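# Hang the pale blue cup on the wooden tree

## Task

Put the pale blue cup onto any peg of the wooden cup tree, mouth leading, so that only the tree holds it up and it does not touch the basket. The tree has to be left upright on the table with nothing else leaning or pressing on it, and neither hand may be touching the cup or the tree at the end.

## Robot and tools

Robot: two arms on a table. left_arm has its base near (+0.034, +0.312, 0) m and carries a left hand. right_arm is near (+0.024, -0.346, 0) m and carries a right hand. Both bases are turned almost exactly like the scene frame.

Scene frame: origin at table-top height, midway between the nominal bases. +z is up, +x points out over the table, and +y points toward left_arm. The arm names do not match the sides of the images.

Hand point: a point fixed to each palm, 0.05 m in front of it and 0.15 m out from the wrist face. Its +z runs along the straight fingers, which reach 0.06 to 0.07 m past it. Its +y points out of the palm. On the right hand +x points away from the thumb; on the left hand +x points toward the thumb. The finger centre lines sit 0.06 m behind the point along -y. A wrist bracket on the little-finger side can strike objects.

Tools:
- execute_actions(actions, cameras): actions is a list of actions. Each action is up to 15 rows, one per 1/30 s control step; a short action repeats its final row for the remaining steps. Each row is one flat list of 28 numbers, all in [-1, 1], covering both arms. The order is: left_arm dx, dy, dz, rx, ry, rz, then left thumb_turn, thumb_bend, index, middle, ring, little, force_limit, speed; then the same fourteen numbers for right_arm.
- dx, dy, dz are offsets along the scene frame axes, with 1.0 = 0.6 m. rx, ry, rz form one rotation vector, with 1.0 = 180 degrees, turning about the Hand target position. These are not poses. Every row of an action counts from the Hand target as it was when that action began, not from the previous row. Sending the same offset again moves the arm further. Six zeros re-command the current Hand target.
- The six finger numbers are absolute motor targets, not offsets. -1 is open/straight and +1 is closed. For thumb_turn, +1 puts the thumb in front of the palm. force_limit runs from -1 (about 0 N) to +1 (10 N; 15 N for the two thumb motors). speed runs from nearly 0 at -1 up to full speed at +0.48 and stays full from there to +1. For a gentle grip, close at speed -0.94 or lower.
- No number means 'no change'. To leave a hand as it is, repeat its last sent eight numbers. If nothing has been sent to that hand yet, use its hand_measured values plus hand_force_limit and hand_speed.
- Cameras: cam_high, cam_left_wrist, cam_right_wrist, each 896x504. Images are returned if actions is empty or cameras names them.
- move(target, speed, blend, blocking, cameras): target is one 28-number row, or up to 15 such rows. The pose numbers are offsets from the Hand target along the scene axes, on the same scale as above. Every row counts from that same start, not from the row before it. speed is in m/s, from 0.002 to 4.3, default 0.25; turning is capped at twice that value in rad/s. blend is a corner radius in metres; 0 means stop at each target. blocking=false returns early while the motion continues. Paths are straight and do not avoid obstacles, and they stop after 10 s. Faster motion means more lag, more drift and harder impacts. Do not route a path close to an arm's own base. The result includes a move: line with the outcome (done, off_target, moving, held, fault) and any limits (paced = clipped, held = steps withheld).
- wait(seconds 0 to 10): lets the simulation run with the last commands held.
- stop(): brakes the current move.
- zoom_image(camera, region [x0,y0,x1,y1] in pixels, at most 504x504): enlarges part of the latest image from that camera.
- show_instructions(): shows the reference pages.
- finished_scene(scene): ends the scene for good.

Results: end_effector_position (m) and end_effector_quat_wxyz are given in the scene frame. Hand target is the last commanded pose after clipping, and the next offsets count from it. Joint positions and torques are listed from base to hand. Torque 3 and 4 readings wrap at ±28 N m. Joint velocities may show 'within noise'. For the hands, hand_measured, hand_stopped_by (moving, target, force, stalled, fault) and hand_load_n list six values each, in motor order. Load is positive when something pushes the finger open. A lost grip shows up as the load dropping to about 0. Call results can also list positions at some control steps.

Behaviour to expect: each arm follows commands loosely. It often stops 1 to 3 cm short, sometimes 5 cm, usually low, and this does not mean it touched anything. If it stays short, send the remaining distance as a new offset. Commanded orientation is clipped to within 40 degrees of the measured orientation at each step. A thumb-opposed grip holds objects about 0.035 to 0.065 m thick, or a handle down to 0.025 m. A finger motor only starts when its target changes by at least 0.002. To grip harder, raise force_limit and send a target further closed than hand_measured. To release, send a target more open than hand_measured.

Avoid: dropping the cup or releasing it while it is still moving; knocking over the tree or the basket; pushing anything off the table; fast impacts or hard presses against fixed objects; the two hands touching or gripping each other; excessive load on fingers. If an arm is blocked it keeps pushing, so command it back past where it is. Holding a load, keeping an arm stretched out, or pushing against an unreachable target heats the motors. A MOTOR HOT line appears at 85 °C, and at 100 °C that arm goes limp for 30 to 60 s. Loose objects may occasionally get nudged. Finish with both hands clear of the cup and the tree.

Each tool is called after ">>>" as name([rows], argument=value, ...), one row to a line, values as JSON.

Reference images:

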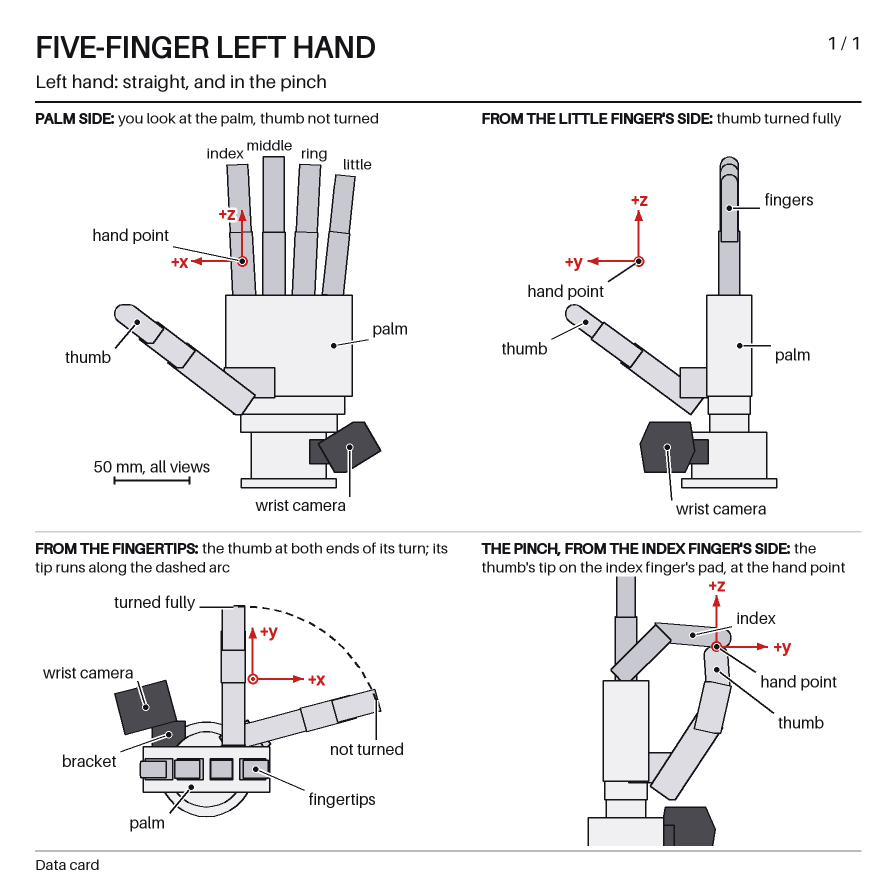

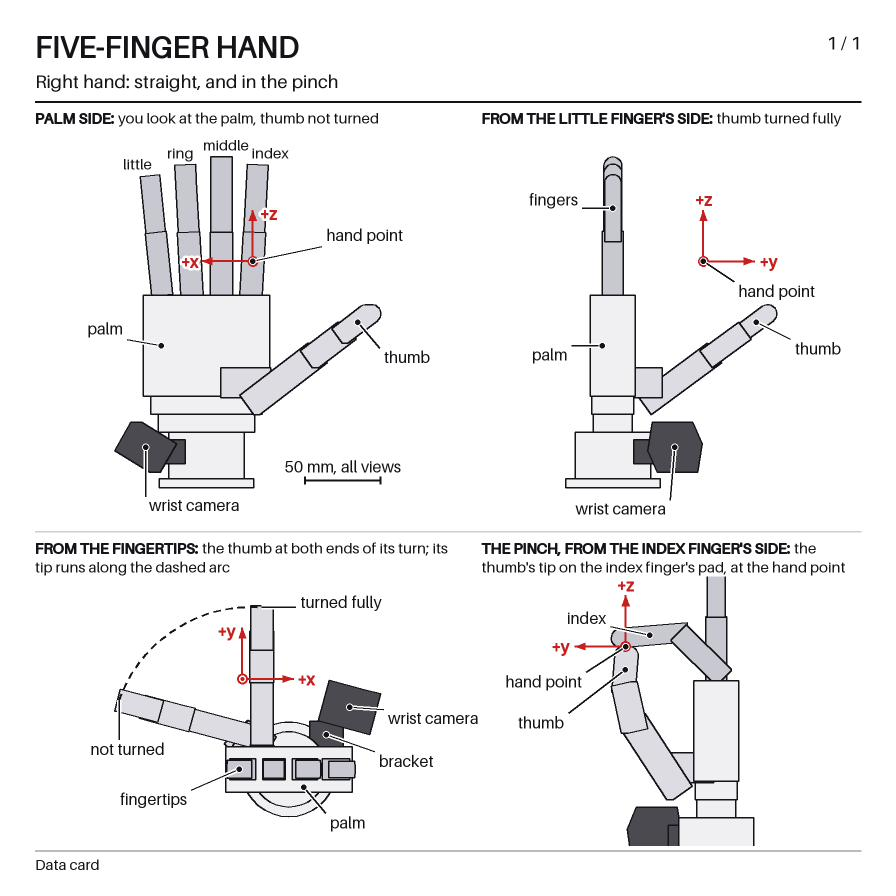

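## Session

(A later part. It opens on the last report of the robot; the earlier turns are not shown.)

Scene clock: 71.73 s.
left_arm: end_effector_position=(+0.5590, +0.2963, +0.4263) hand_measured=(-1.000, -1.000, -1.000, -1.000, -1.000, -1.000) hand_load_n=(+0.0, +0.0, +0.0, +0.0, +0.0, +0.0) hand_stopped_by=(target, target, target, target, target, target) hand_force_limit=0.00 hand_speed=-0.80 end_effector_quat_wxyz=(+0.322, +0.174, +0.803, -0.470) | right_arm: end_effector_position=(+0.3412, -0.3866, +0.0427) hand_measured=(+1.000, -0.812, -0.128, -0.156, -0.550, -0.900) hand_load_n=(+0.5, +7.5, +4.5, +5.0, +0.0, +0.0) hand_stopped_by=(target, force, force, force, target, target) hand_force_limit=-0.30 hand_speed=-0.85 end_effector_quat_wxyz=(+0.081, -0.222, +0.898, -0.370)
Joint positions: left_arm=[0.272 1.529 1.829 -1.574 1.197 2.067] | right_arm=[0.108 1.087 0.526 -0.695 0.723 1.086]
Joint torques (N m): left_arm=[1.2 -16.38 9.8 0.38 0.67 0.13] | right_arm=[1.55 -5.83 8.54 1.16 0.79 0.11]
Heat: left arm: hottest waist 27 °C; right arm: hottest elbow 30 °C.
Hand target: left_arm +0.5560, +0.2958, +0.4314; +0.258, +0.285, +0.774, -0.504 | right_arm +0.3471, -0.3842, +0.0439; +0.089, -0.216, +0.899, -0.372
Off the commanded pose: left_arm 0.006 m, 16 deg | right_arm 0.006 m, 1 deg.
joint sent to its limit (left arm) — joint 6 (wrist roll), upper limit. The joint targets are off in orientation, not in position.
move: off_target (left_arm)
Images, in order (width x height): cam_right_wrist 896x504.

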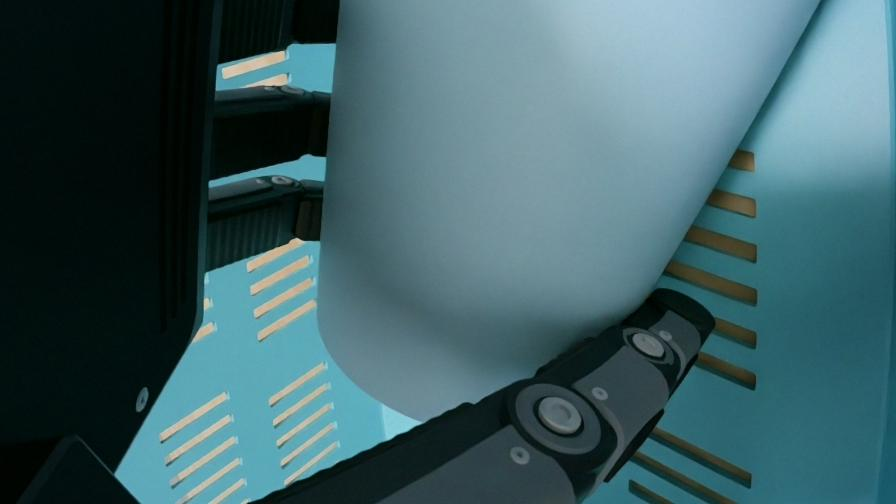

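>>> move(target=[0,0,0,0,0,0,-1,-1,-1,-1,-1,-1,0,-0.8, 0.0,0.0,0.1,0,0,0,1,0.3,0.3,0.3,-0.55,-0.9,-0.3,-0.85], cameras=["cam_right_wrist", "cam_high"], speed=0.06)

Scene clock: 73.47 s.
left_arm: end_effector_position=(+0.5590, +0.2963, +0.4263) hand_measured=(-1.000, -1.000, -1.000, -1.000, -1.000, -1.000) hand_load_n=(+0.0, +0.0, +0.0, +0.0, +0.0, +0.0) hand_stopped_by=(target, target, target, target, target, target) hand_force_limit=0.00 hand_speed=-0.80 end_effector_quat_wxyz=(+0.322, +0.174, +0.803, -0.470) | right_arm: end_effector_position=(+0.3266, -0.3883, +0.0788) hand_measured=(+1.000, -0.812, -0.128, -0.156, -0.550, -0.900) hand_load_n=(+0.5, +7.5, +4.5, +5.0, +0.0, +0.0) hand_stopped_by=(target, force, force, force, target, target) hand_force_limit=-0.30 hand_speed=-0.85 end_effector_quat_wxyz=(+0.062, -0.229, +0.899, -0.368)
Joint positions: left_arm=[0.272 1.529 1.829 -1.574 1.197 2.067] | right_arm=[0.108 1.001 0.59 -0.885 0.723 1.086]
Joint torques (N m): left_arm=[0.67 -16.5 9.7 0.16 0.68 0.09] | right_arm=[1.55 -6.71 13.23 0.18 0.77 0.09]
Heat: left arm: hottest waist 27 °C; right arm: hottest elbow 30 °C.
Hand target: left_arm +0.5560, +0.2958, +0.4314; +0.258, +0.285, +0.774, -0.504 | right_arm +0.3470, -0.3842, +0.1039; +0.089, -0.216, +0.899, -0.372
Off the commanded pose: left_arm 0.006 m, 16 deg | right_arm 0.033 m, 4 deg.
joint sent to its limit (left arm) — joint 6 (wrist roll), upper limit. The joint targets are off in orientation, not in position.
move: off_target (left_arm, right_arm)
Images, in order (width x height): cam_high 896x504, cam_right_wrist 896x504.

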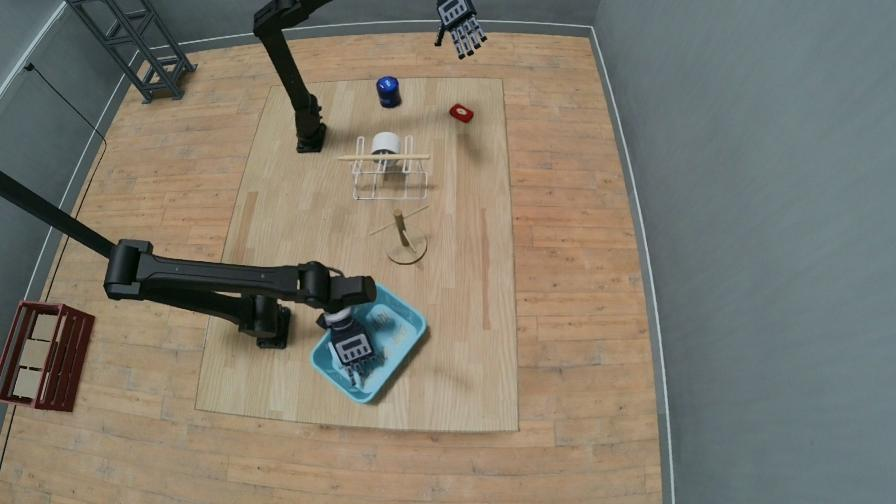

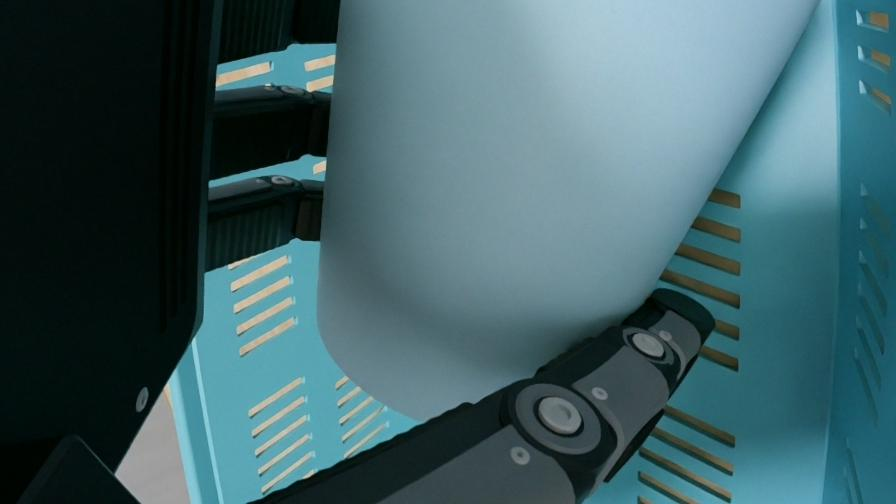

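>>> move(target=[0,0,0,0,0,0,-1,-1,-1,-1,-1,-1,0,-0.8, 0.02,0.0,0.3,0,0,0,1,0.3,0.3,0.3,-0.55,-0.9,-0.3,-0.85], cameras=["all"], speed=0.15)

Scene clock: 75.53 s.
left_arm: end_effector_position=(+0.5590, +0.2963, +0.4263) hand_measured=(-1.000, -1.000, -1.000, -1.000, -1.000, -1.000) hand_load_n=(+0.0, +0.0, -0.5, +0.0, +0.0, +0.0) hand_stopped_by=(target, target, target, target, target, target) hand_force_limit=0.00 hand_speed=-0.80 end_effector_quat_wxyz=(+0.322, +0.174, +0.803, -0.470) | right_arm: end_effector_position=(+0.3481, -0.3858, +0.2600) hand_measured=(+1.000, -0.812, -0.128, -0.156, -0.550, -0.900) hand_load_n=(+0.5, +7.5, +4.5, +5.0, +0.0, +0.0) hand_stopped_by=(target, force, force, force, target, target) hand_force_limit=-0.30 hand_speed=-0.85 end_effector_quat_wxyz=(+0.069, -0.226, +0.899, -0.369)
Joint positions: left_arm=[0.272 1.529 1.829 -1.574 1.197 2.067] | right_arm=[0.108 0.966 1.052 -1.368 0.723 1.086]
Joint torques (N m): left_arm=[0.85 -16.62 9.65 0.21 0.66 0.09] | right_arm=[1.2 -5.89 14.34 0.18 0.73 0.02]
Heat: left arm: hottest waist 27 °C; right arm: hottest elbow 30 °C.
Hand target: left_arm +0.5560, +0.2958, +0.4314; +0.258, +0.285, +0.774, -0.504 | right_arm +0.3590, -0.3842, +0.2839; +0.089, -0.216, +0.899, -0.372
Off the commanded pose: left_arm 0.006 m, 16 deg | right_arm 0.026 m, 3 deg.
joint sent to its limit (left arm) — joint 6 (wrist roll), upper limit. The joint targets are off in orientation, not in position.
move: off_target (left_arm, right_arm)

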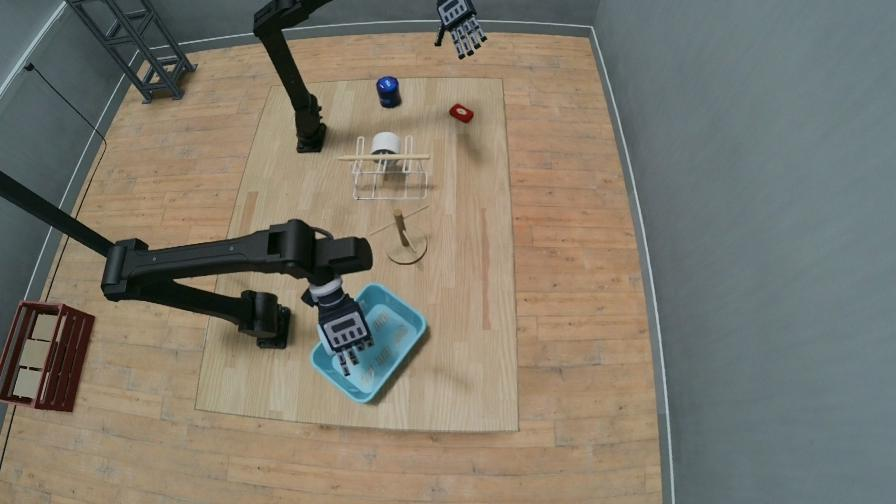

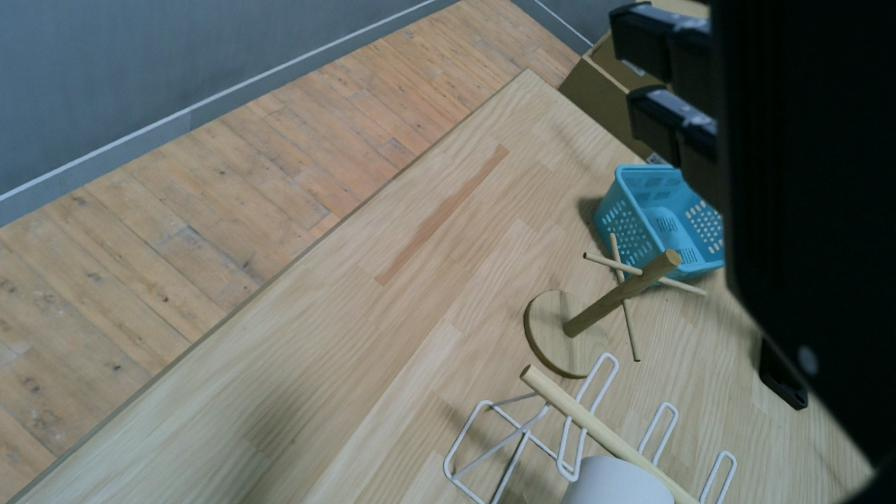

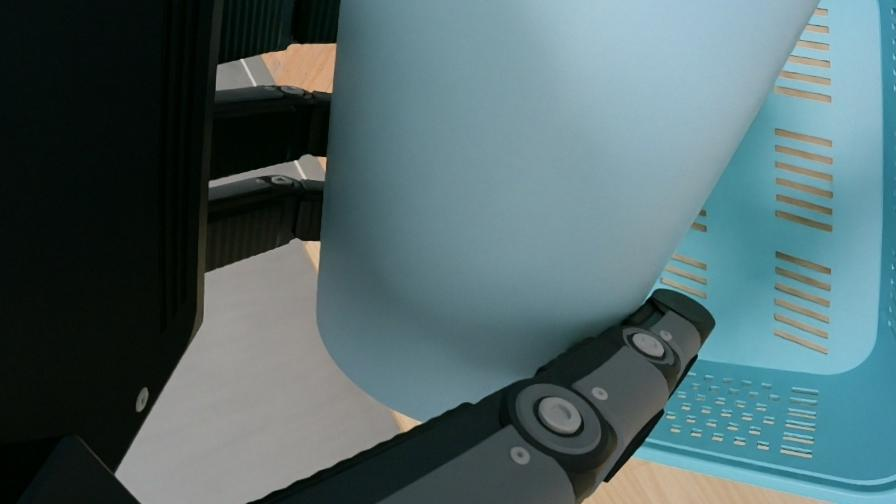

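>>> move([
  [0,0,0,0,0,0,-1,-1,-1,-1,-1,-1,0,-0.8, 0.335,0.14,0.127,0,0,0,1,0.3,0.3,0.3,-0.55,-0.9,-0.3,-0.85],
  [0,0,0,0,0,0,-1,-1,-1,-1,-1,-1,0,-0.8, 0.335,0.574,0.127,0,0,0,1,0.3,0.3,0.3,-0.55,-0.9,-0.3,-0.85],
], cameras=["all"], speed=0.18, blend=0.05)

Scene clock: 80.97 s.
left_arm: end_effector_position=(+0.5590, +0.2963, +0.4263) hand_measured=(-1.000, -1.000, -1.000, -1.000, -1.000, -1.000) hand_load_n=(+0.0, +0.0, +0.0, +0.0, -0.5, -0.5) hand_stopped_by=(target, target, target, target, target, target) hand_force_limit=0.00 hand_speed=-0.80 end_effector_quat_wxyz=(+0.322, +0.174, +0.803, -0.470) | right_arm: end_effector_position=(+0.5525, -0.0434, +0.3374) hand_measured=(+1.000, -0.812, -0.128, -0.156, -0.550, -0.900) hand_load_n=(+1.0, +7.5, +4.0, +5.0, +0.0, +0.0) hand_stopped_by=(target, force, force, force, target, target) hand_force_limit=-0.30 hand_speed=-0.85 end_effector_quat_wxyz=(+0.190, -0.275, +0.881, -0.335)
Joint positions: left_arm=[0.272 1.529 1.829 -1.574 1.197 2.067] | right_arm=[0.665 1.773 2.029 -1.683 0.781 1.582]
Joint torques (N m): left_arm=[1.2 -16.56 9.69 0.13 0.67 0.1] | right_arm=[0.97 -18.78 13.96 -0.13 0.83 0.11]
Heat: left arm: hottest waist 27 °C; right arm: hottest elbow 31 °C.
Hand target: left_arm +0.5560, +0.2958, +0.4314; +0.258, +0.285, +0.774, -0.504 | right_arm +0.5600, -0.0399, +0.3603; +0.090, -0.216, +0.899, -0.371
Off the commanded pose: left_arm 0.006 m, 16 deg | right_arm 0.024 m, 14 deg.
joint sent to its limit (left arm) — joint 6 (wrist roll), upper limit. The joint targets are off in orientation, not in position.
joint sent to its limit (right arm) — joint 4 (wrist pitch), lower limit. The joint targets are off in orientation, not in position.
move: off_target (left_arm, right_arm)

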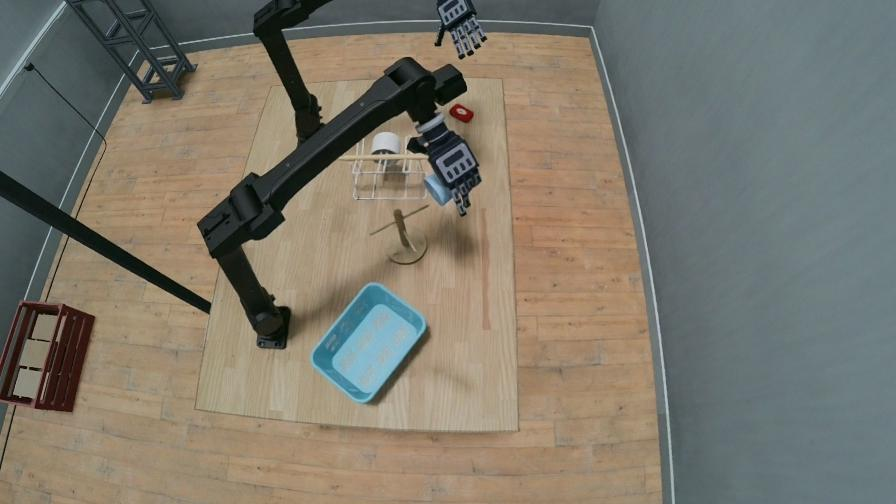

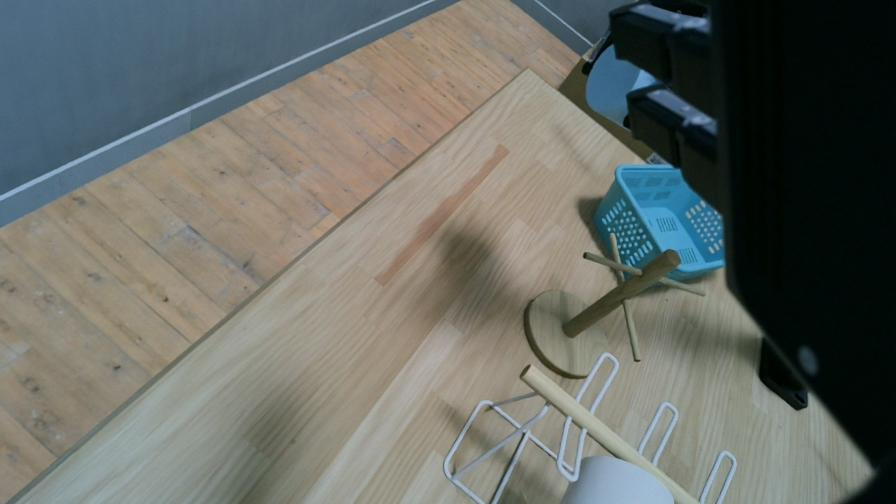

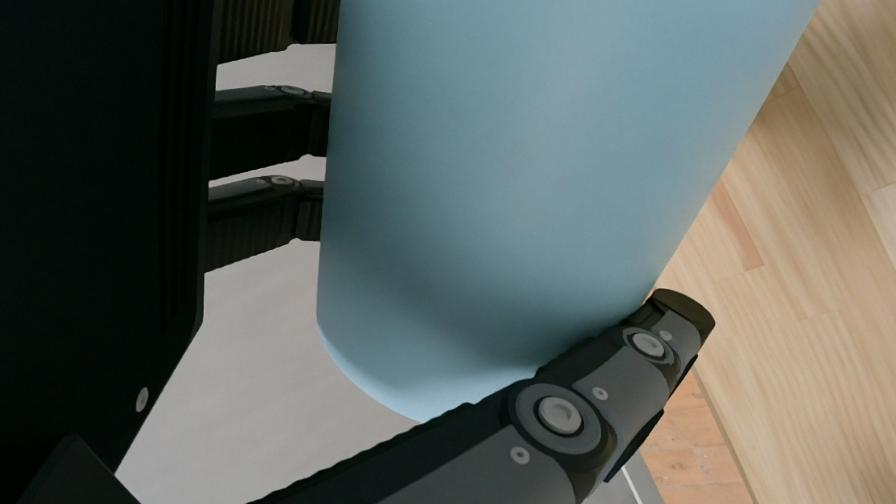

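>>> zoom_image(camera="cam_high", region=[350, 120, 500, 270])

Scaled by 3.360 from the camera's 896x504 image, which has a finer 1280x720 frame.

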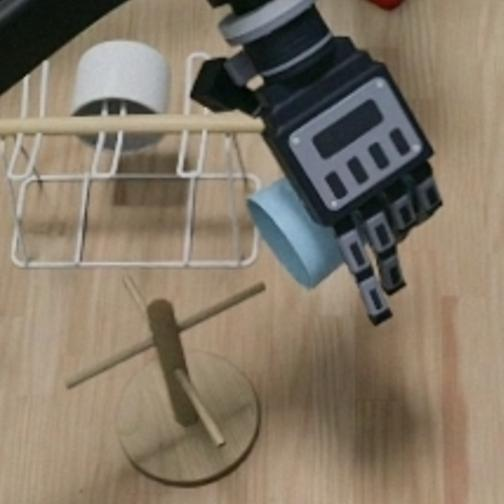

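>>> move(target=[0,0,0,0,0,0,-1,-1,-1,-1,-1,-1,0,-0.8, 0.0,0.11,-0.16,0,0,0,1,0.3,0.3,0.3,-0.55,-0.9,-0.3,-0.85], cameras=["all"], speed=0.15)

>>> zoom_image(camera="cam_high", region=[350, 120, 500, 270])

>>> zoom_image(camera="cam_left_wrist", region=[420, 100, 720, 400])

Scene clock: 83.63 s.
left_arm: end_effector_position=(+0.5590, +0.2963, +0.4263) hand_measured=(-1.000, -1.000, -1.000, -1.000, -1.000, -1.000) hand_load_n=(+0.0, +0.0, +0.0, +0.0, +0.0, +0.0) hand_stopped_by=(target, target, target, target, target, target) hand_force_limit=0.00 hand_speed=-0.80 end_effector_quat_wxyz=(+0.322, +0.174, +0.803, -0.470) | right_arm: end_effector_position=(+0.5556, +0.0182, +0.2432) hand_measured=(+1.000, -0.812, -0.128, -0.156, -0.550, -0.900) hand_load_n=(+0.5, +7.5, +4.5, +5.0, +0.0, +0.0) hand_stopped_by=(target, force, force, force, target, target) hand_force_limit=-0.30 hand_speed=-0.85 end_effector_quat_wxyz=(+0.159, -0.262, +0.890, -0.336)
Joint positions: left_arm=[0.272 1.529 1.829 -1.574 1.197 2.067] | right_arm=[0.738 1.936 2.029 -1.683 0.762 1.755]
Joint torques (N m): left_arm=[1.14 -16.73 9.54 0.2 0.66 0.13] | right_arm=[1.38 -22.65 12.68 -0.4 0.65 0.17]
Heat: left arm: hottest waist 27 °C; right arm: hottest elbow 32 °C.
Hand target: left_arm +0.5560, +0.2958, +0.4314; +0.258, +0.285, +0.774, -0.504 | right_arm +0.5600, +0.0261, +0.2641; +0.089, -0.216, +0.899, -0.372
Off the commanded pose: left_arm 0.006 m, 16 deg | right_arm 0.023 m, 10 deg.
joint sent to its limit (left arm) — joint 6 (wrist roll), upper limit. The joint targets are off in orientation, not in position.
joint sent to its limit (right arm) — joint 4 (wrist pitch), lower limit. The joint targets are off in orientation, not in position.
move: off_target (left_arm, right_arm)

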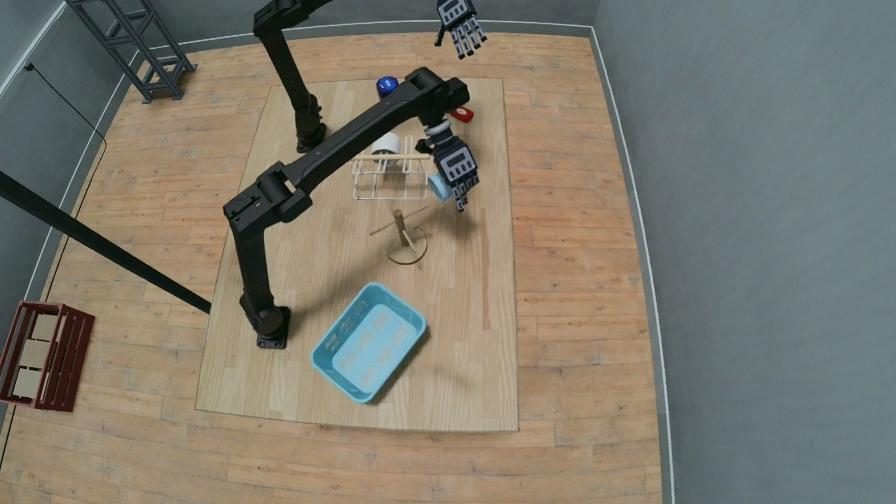

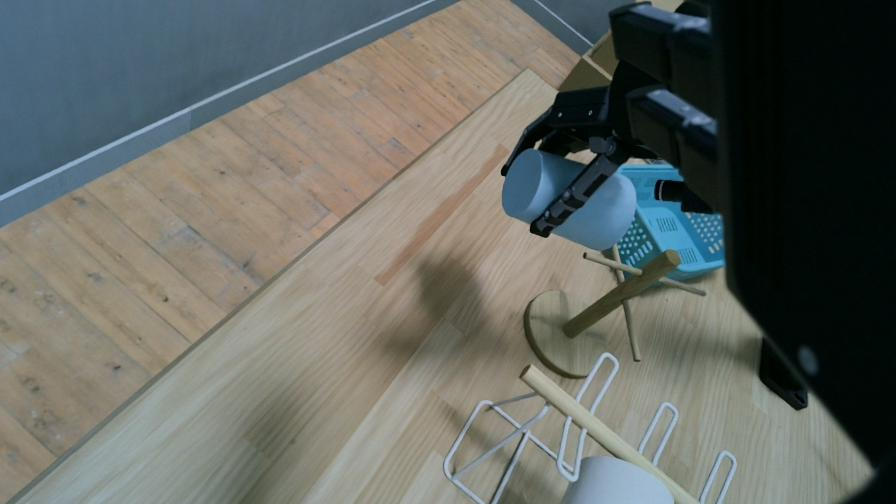

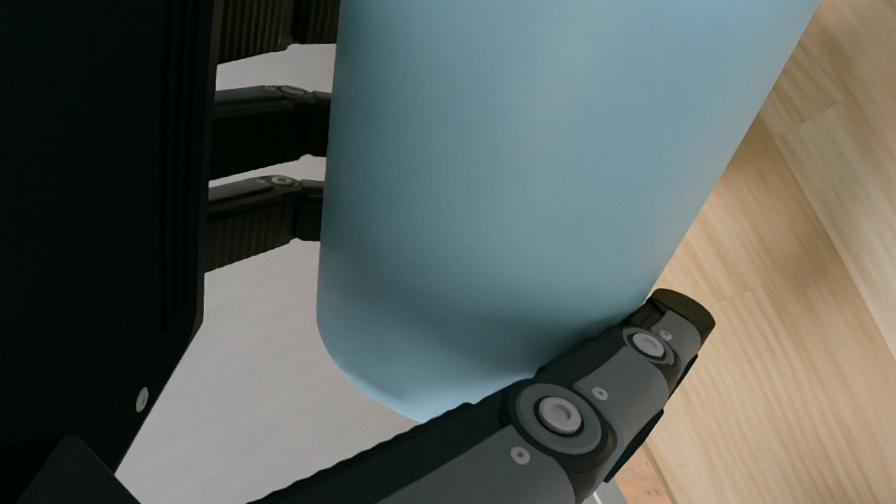

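Scaled by 3.360 from the camera's 896x504 image, which has a finer 1280x720 frame.

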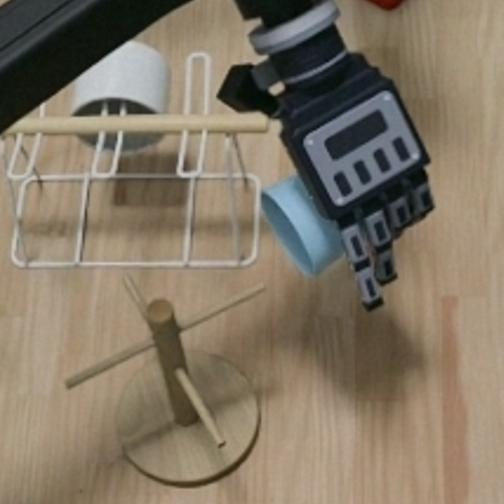

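Scaled by 1.680 from the camera's 896x504 image, which has a finer 1280x720 frame.

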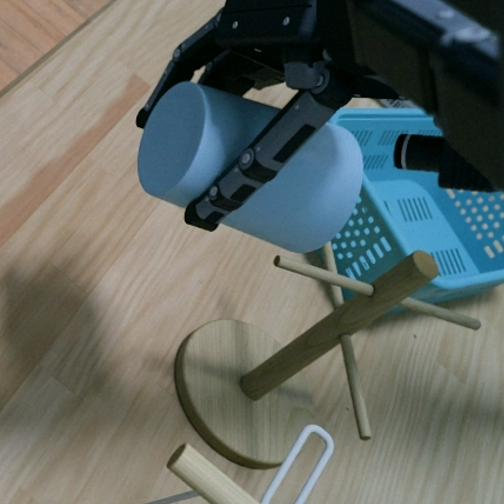

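>>> move(target=[0,0,0,0,0,0,-1,-1,-1,-1,-1,-1,0,-0.8, 0.0,-0.01,-0.11,0,0,0,1,0.3,0.3,0.3,-0.55,-0.9,-0.3,-0.85], cameras=["cam_high", "cam_left_wrist"], speed=0.1)

>>> zoom_image(camera="cam_high", region=[350, 120, 500, 270])

>>> zoom_image(camera="cam_left_wrist", region=[420, 100, 720, 400])

Scene clock: 86.10 s.
left_arm: end_effector_position=(+0.5590, +0.2963, +0.4263) hand_measured=(-1.000, -1.000, -1.000, -1.000, -1.000, -1.000) hand_load_n=(+0.0, +0.0, +0.0, +0.0, +0.0, +0.0) hand_stopped_by=(target, target, target, target, target, target) hand_force_limit=0.00 hand_speed=-0.80 end_effector_quat_wxyz=(+0.322, +0.174, +0.803, -0.470) | right_arm: end_effector_position=(+0.5590, +0.0198, +0.1957) hand_measured=(+1.000, -0.812, -0.128, -0.156, -0.550, -0.900) hand_load_n=(+0.5, +7.5, +4.5, +5.0, +0.0, +0.0) hand_stopped_by=(target, force, force, force, target, target) hand_force_limit=-0.30 hand_speed=-0.85 end_effector_quat_wxyz=(+0.135, -0.242, +0.897, -0.346)
Joint positions: left_arm=[0.272 1.529 1.829 -1.574 1.197 2.067] | right_arm=[0.738 1.998 2.003 -1.683 0.754 1.835]
Joint torques (N m): left_arm=[1.44 -17.26 9.62 0.17 0.66 0.17] | right_arm=[1.03 -22.24 9.87 -0.55 0.64 0.13]
Heat: left arm: hottest waist 27 °C; right arm: hottest elbow 32 °C.
Hand target: left_arm +0.5560, +0.2958, +0.4314; +0.258, +0.285, +0.774, -0.504 | right_arm +0.5600, +0.0201, +0.1982; +0.089, -0.216, +0.899, -0.371
Off the commanded pose: left_arm 0.006 m, 16 deg | right_arm 0.003 m, 7 deg.
joint sent to its limit (left arm) — joint 6 (wrist roll), upper limit. The joint targets are off in orientation, not in position.
joint sent to its limit (right arm) — joint 4 (wrist pitch), lower limit. The joint targets are off in orientation, not in position.
move: off_target (left_arm, right_arm)
Images, in order (width x height): cam_high 896x504, cam_left_wrist 896x504.

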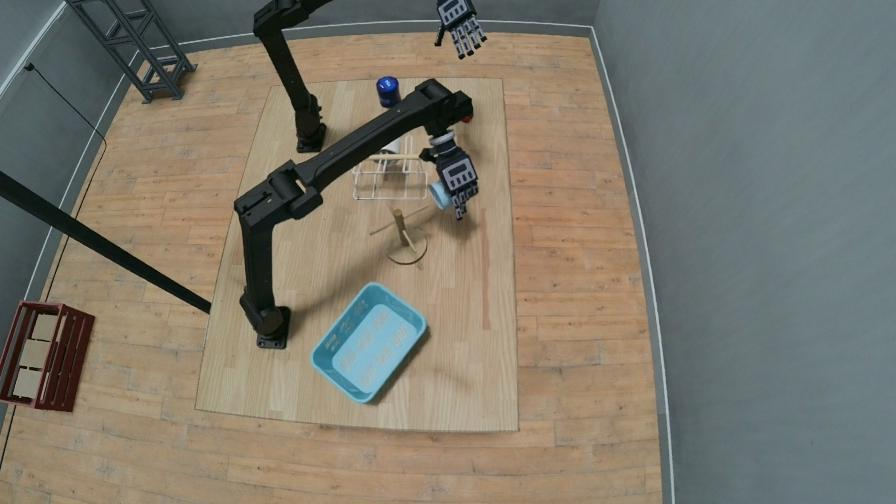

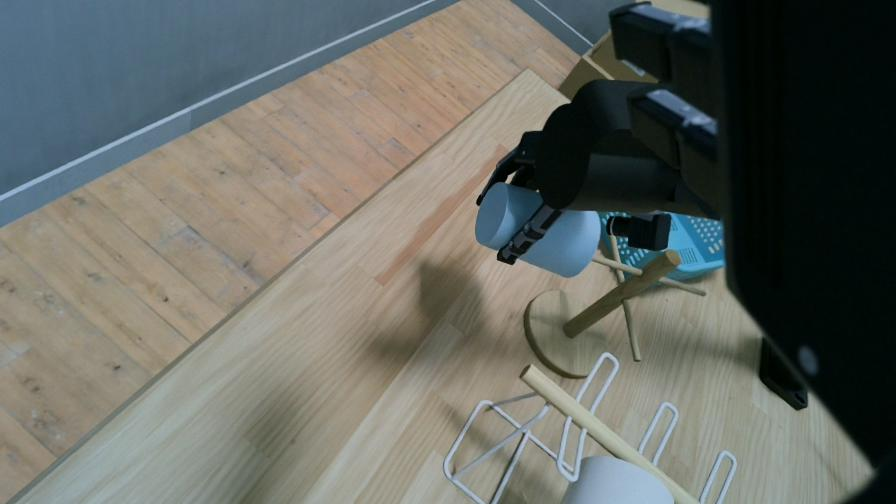

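Scaled by 3.360 from the camera's 896x504 image, which has a finer 1280x720 frame.

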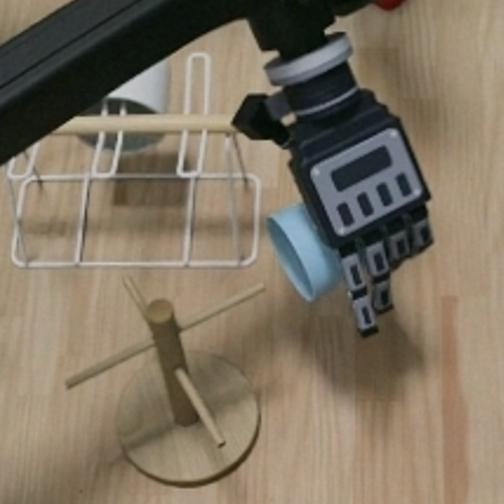

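Scaled by 1.680 from the camera's 896x504 image, which has a finer 1280x720 frame.

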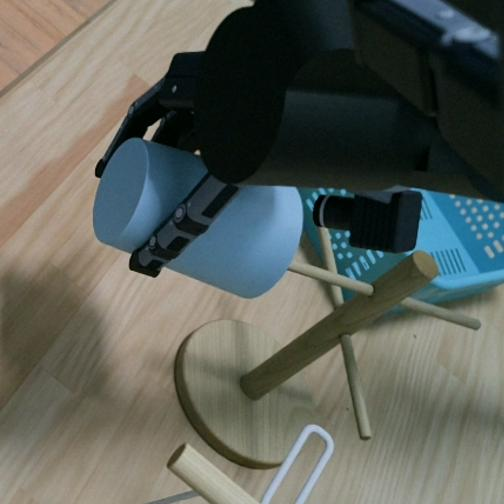

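>>> move(target=[0,0,0,0,0,0,-1,-1,-1,-1,-1,-1,0,-0.8, 0.0,-0.012,-0.028,0,0,0,1,0.3,0.3,0.3,-0.55,-0.9,-0.3,-0.85], cameras=["cam_high", "cam_left_wrist"], speed=0.06)

>>> zoom_image(camera="cam_high", region=[350, 120, 500, 270])

>>> zoom_image(camera="cam_left_wrist", region=[420, 100, 720, 400])

Scene clock: 88.20 s.
left_arm: end_effector_position=(+0.5590, +0.2963, +0.4263) hand_measured=(-1.000, -1.000, -1.000, -1.000, -1.000, -1.000) hand_load_n=(+0.0, +0.5, +0.0, +0.0, +0.0, +0.0) hand_stopped_by=(target, target, target, target, target, target) hand_force_limit=0.00 hand_speed=-0.80 end_effector_quat_wxyz=(+0.322, +0.174, +0.803, -0.470) | right_arm: end_effector_position=(+0.5566, +0.0165, +0.1817) hand_measured=(+1.000, -0.812, -0.128, -0.156, -0.550, -0.900) hand_load_n=(+0.5, +7.5, +4.5, +5.0, +0.0, +0.0) hand_stopped_by=(target, force, force, force, target, target) hand_force_limit=-0.30 hand_speed=-0.85 end_effector_quat_wxyz=(+0.125, -0.239, +0.897, -0.351)
Joint positions: left_arm=[0.272 1.529 1.829 -1.574 1.197 2.067] | right_arm=[0.738 2.007 1.981 -1.683 0.754 1.853]
Joint torques (N m): left_arm=[1.08 -16.56 9.52 0.34 0.65 0.15] | right_arm=[0.62 -21.36 9.58 -0.59 0.62 0.1]
Heat: left arm: hottest waist 27 °C; right arm: hottest elbow 31 °C.
Hand target: left_arm +0.5560, +0.2958, +0.4314; +0.258, +0.285, +0.774, -0.504 | right_arm +0.5600, +0.0129, +0.1814; +0.089, -0.216, +0.899, -0.371
Off the commanded pose: left_arm 0.006 m, 16 deg | right_arm 0.005 m, 5 deg.
joint sent to its limit (left arm) — joint 6 (wrist roll), upper limit. The joint targets are off in orientation, not in position.
joint sent to its limit (right arm) — joint 4 (wrist pitch), lower limit. The joint targets are off in orientation, not in position.
move: off_target (left_arm, right_arm)
Images, in order (width x height): cam_high 896x504, cam_left_wrist 896x504.

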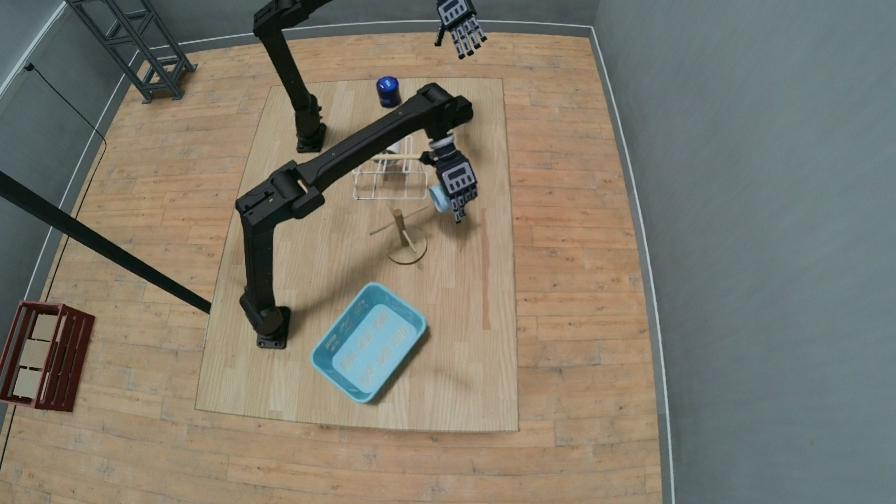

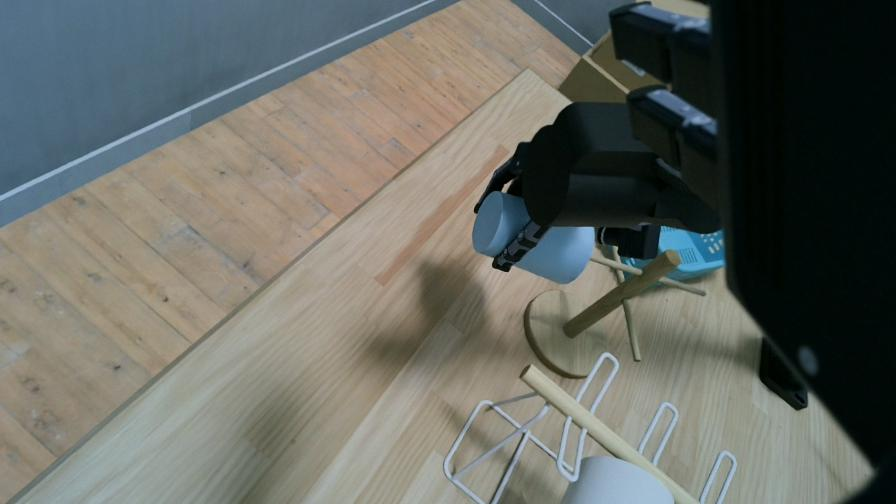

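Scaled by 3.360 from the camera's 896x504 image, which has a finer 1280x720 frame.

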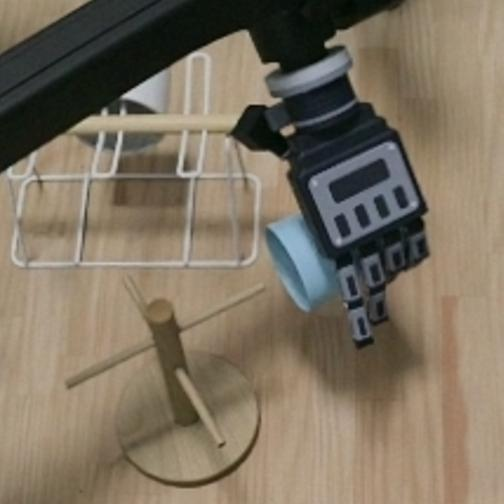

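Scaled by 1.680 from the camera's 896x504 image, which has a finer 1280x720 frame.

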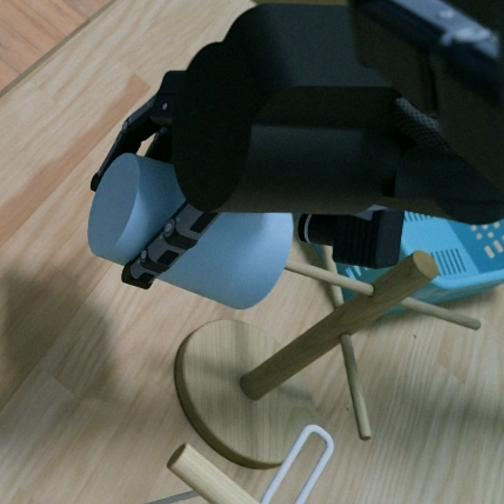

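>>> move(target=[0,0,0,0,0,0,-1,-1,-1,-1,-1,-1,0,-0.8, -0.052,-0.040,-0.007,0,0,0,1,0.3,0.3,0.3,-0.55,-0.9,-0.3,-0.85], cameras=["cam_high", "cam_left_wrist"], speed=0.05)

>>> zoom_image(camera="cam_high", region=[350, 120, 500, 270])

>>> zoom_image(camera="cam_left_wrist", region=[420, 100, 720, 400])

Scene clock: 90.17 s.
left_arm: end_effector_position=(+0.5590, +0.2963, +0.4263) hand_measured=(-1.000, -1.000, -1.000, -1.000, -1.000, -1.000) hand_load_n=(-0.5, +0.0, +0.5, +0.0, +0.0, +0.0) hand_stopped_by=(target, target, target, target, target, target) hand_force_limit=0.00 hand_speed=-0.80 end_effector_quat_wxyz=(+0.322, +0.174, +0.803, -0.470) | right_arm: end_effector_position=(+0.5288, -0.0106, +0.1620) hand_measured=(+1.000, -0.812, -0.128, -0.156, -0.550, -0.900) hand_load_n=(+0.5, +7.5, +4.5, +5.0, +0.0, +0.0) hand_stopped_by=(target, force, force, force, target, target) hand_force_limit=-0.30 hand_speed=-0.85 end_effector_quat_wxyz=(+0.097, -0.234, +0.896, -0.365)
Joint positions: left_arm=[0.272 1.529 1.829 -1.574 1.197 2.067] | right_arm=[0.738 1.952 1.843 -1.683 0.749 1.895]
Joint torques (N m): left_arm=[0.67 -17.14 9.59 0.47 0.68 0.11] | right_arm=[1.08 -23.82 9.03 -0.75 0.6 0.13]
Heat: left arm: hottest waist 27 °C; right arm: hottest elbow 31 °C.
Hand target: left_arm +0.5560, +0.2958, +0.4314; +0.258, +0.285, +0.774, -0.504 | right_arm +0.5289, -0.0112, +0.1771; +0.089, -0.216, +0.899, -0.372
Off the commanded pose: left_arm 0.006 m, 16 deg | right_arm 0.015 m, 2 deg.
joint sent to its limit (left arm) — joint 6 (wrist roll), upper limit. The joint targets are off in orientation, not in position.
joint sent to its limit (right arm) — joint 4 (wrist pitch), lower limit. The joint targets are off in orientation, not in position.
move: off_target (left_arm, right_arm)
Images, in order (width x height): cam_high 896x504, cam_left_wrist 896x504.

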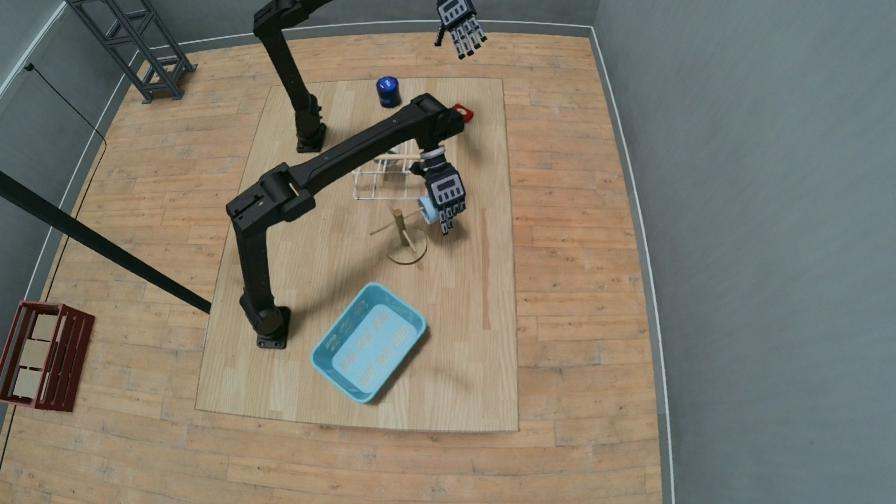

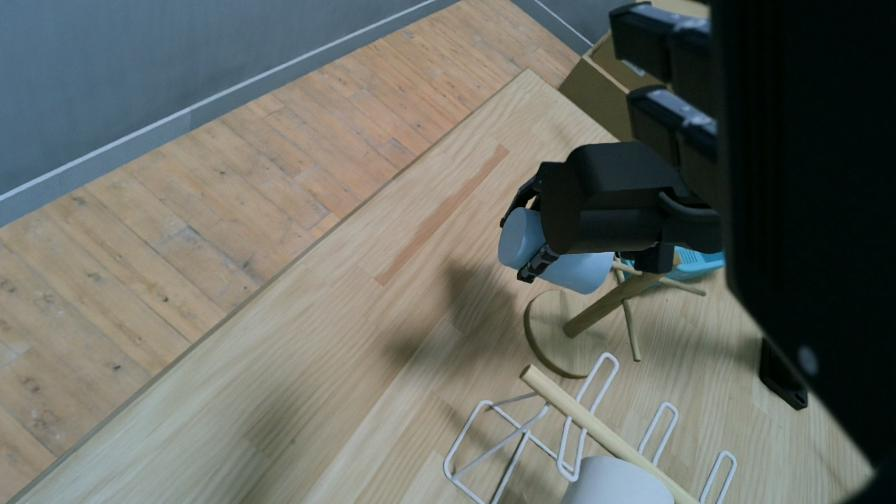

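Scaled by 3.360 from the camera's 896x504 image, which has a finer 1280x720 frame.

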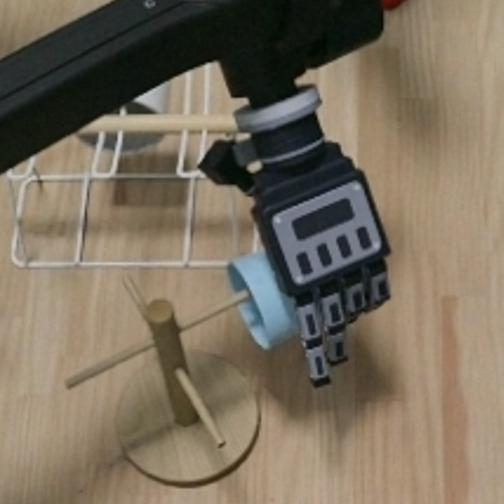

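Scaled by 1.680 from the camera's 896x504 image, which has a finer 1280x720 frame.

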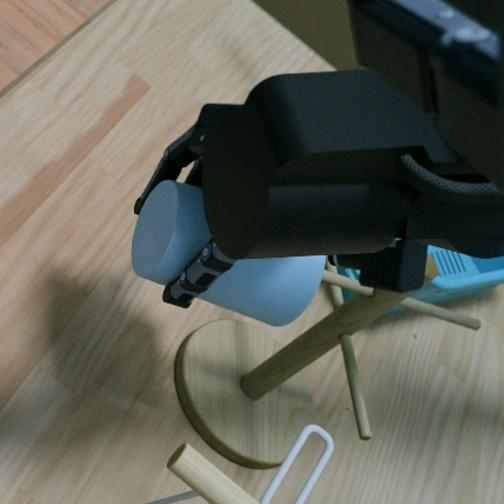

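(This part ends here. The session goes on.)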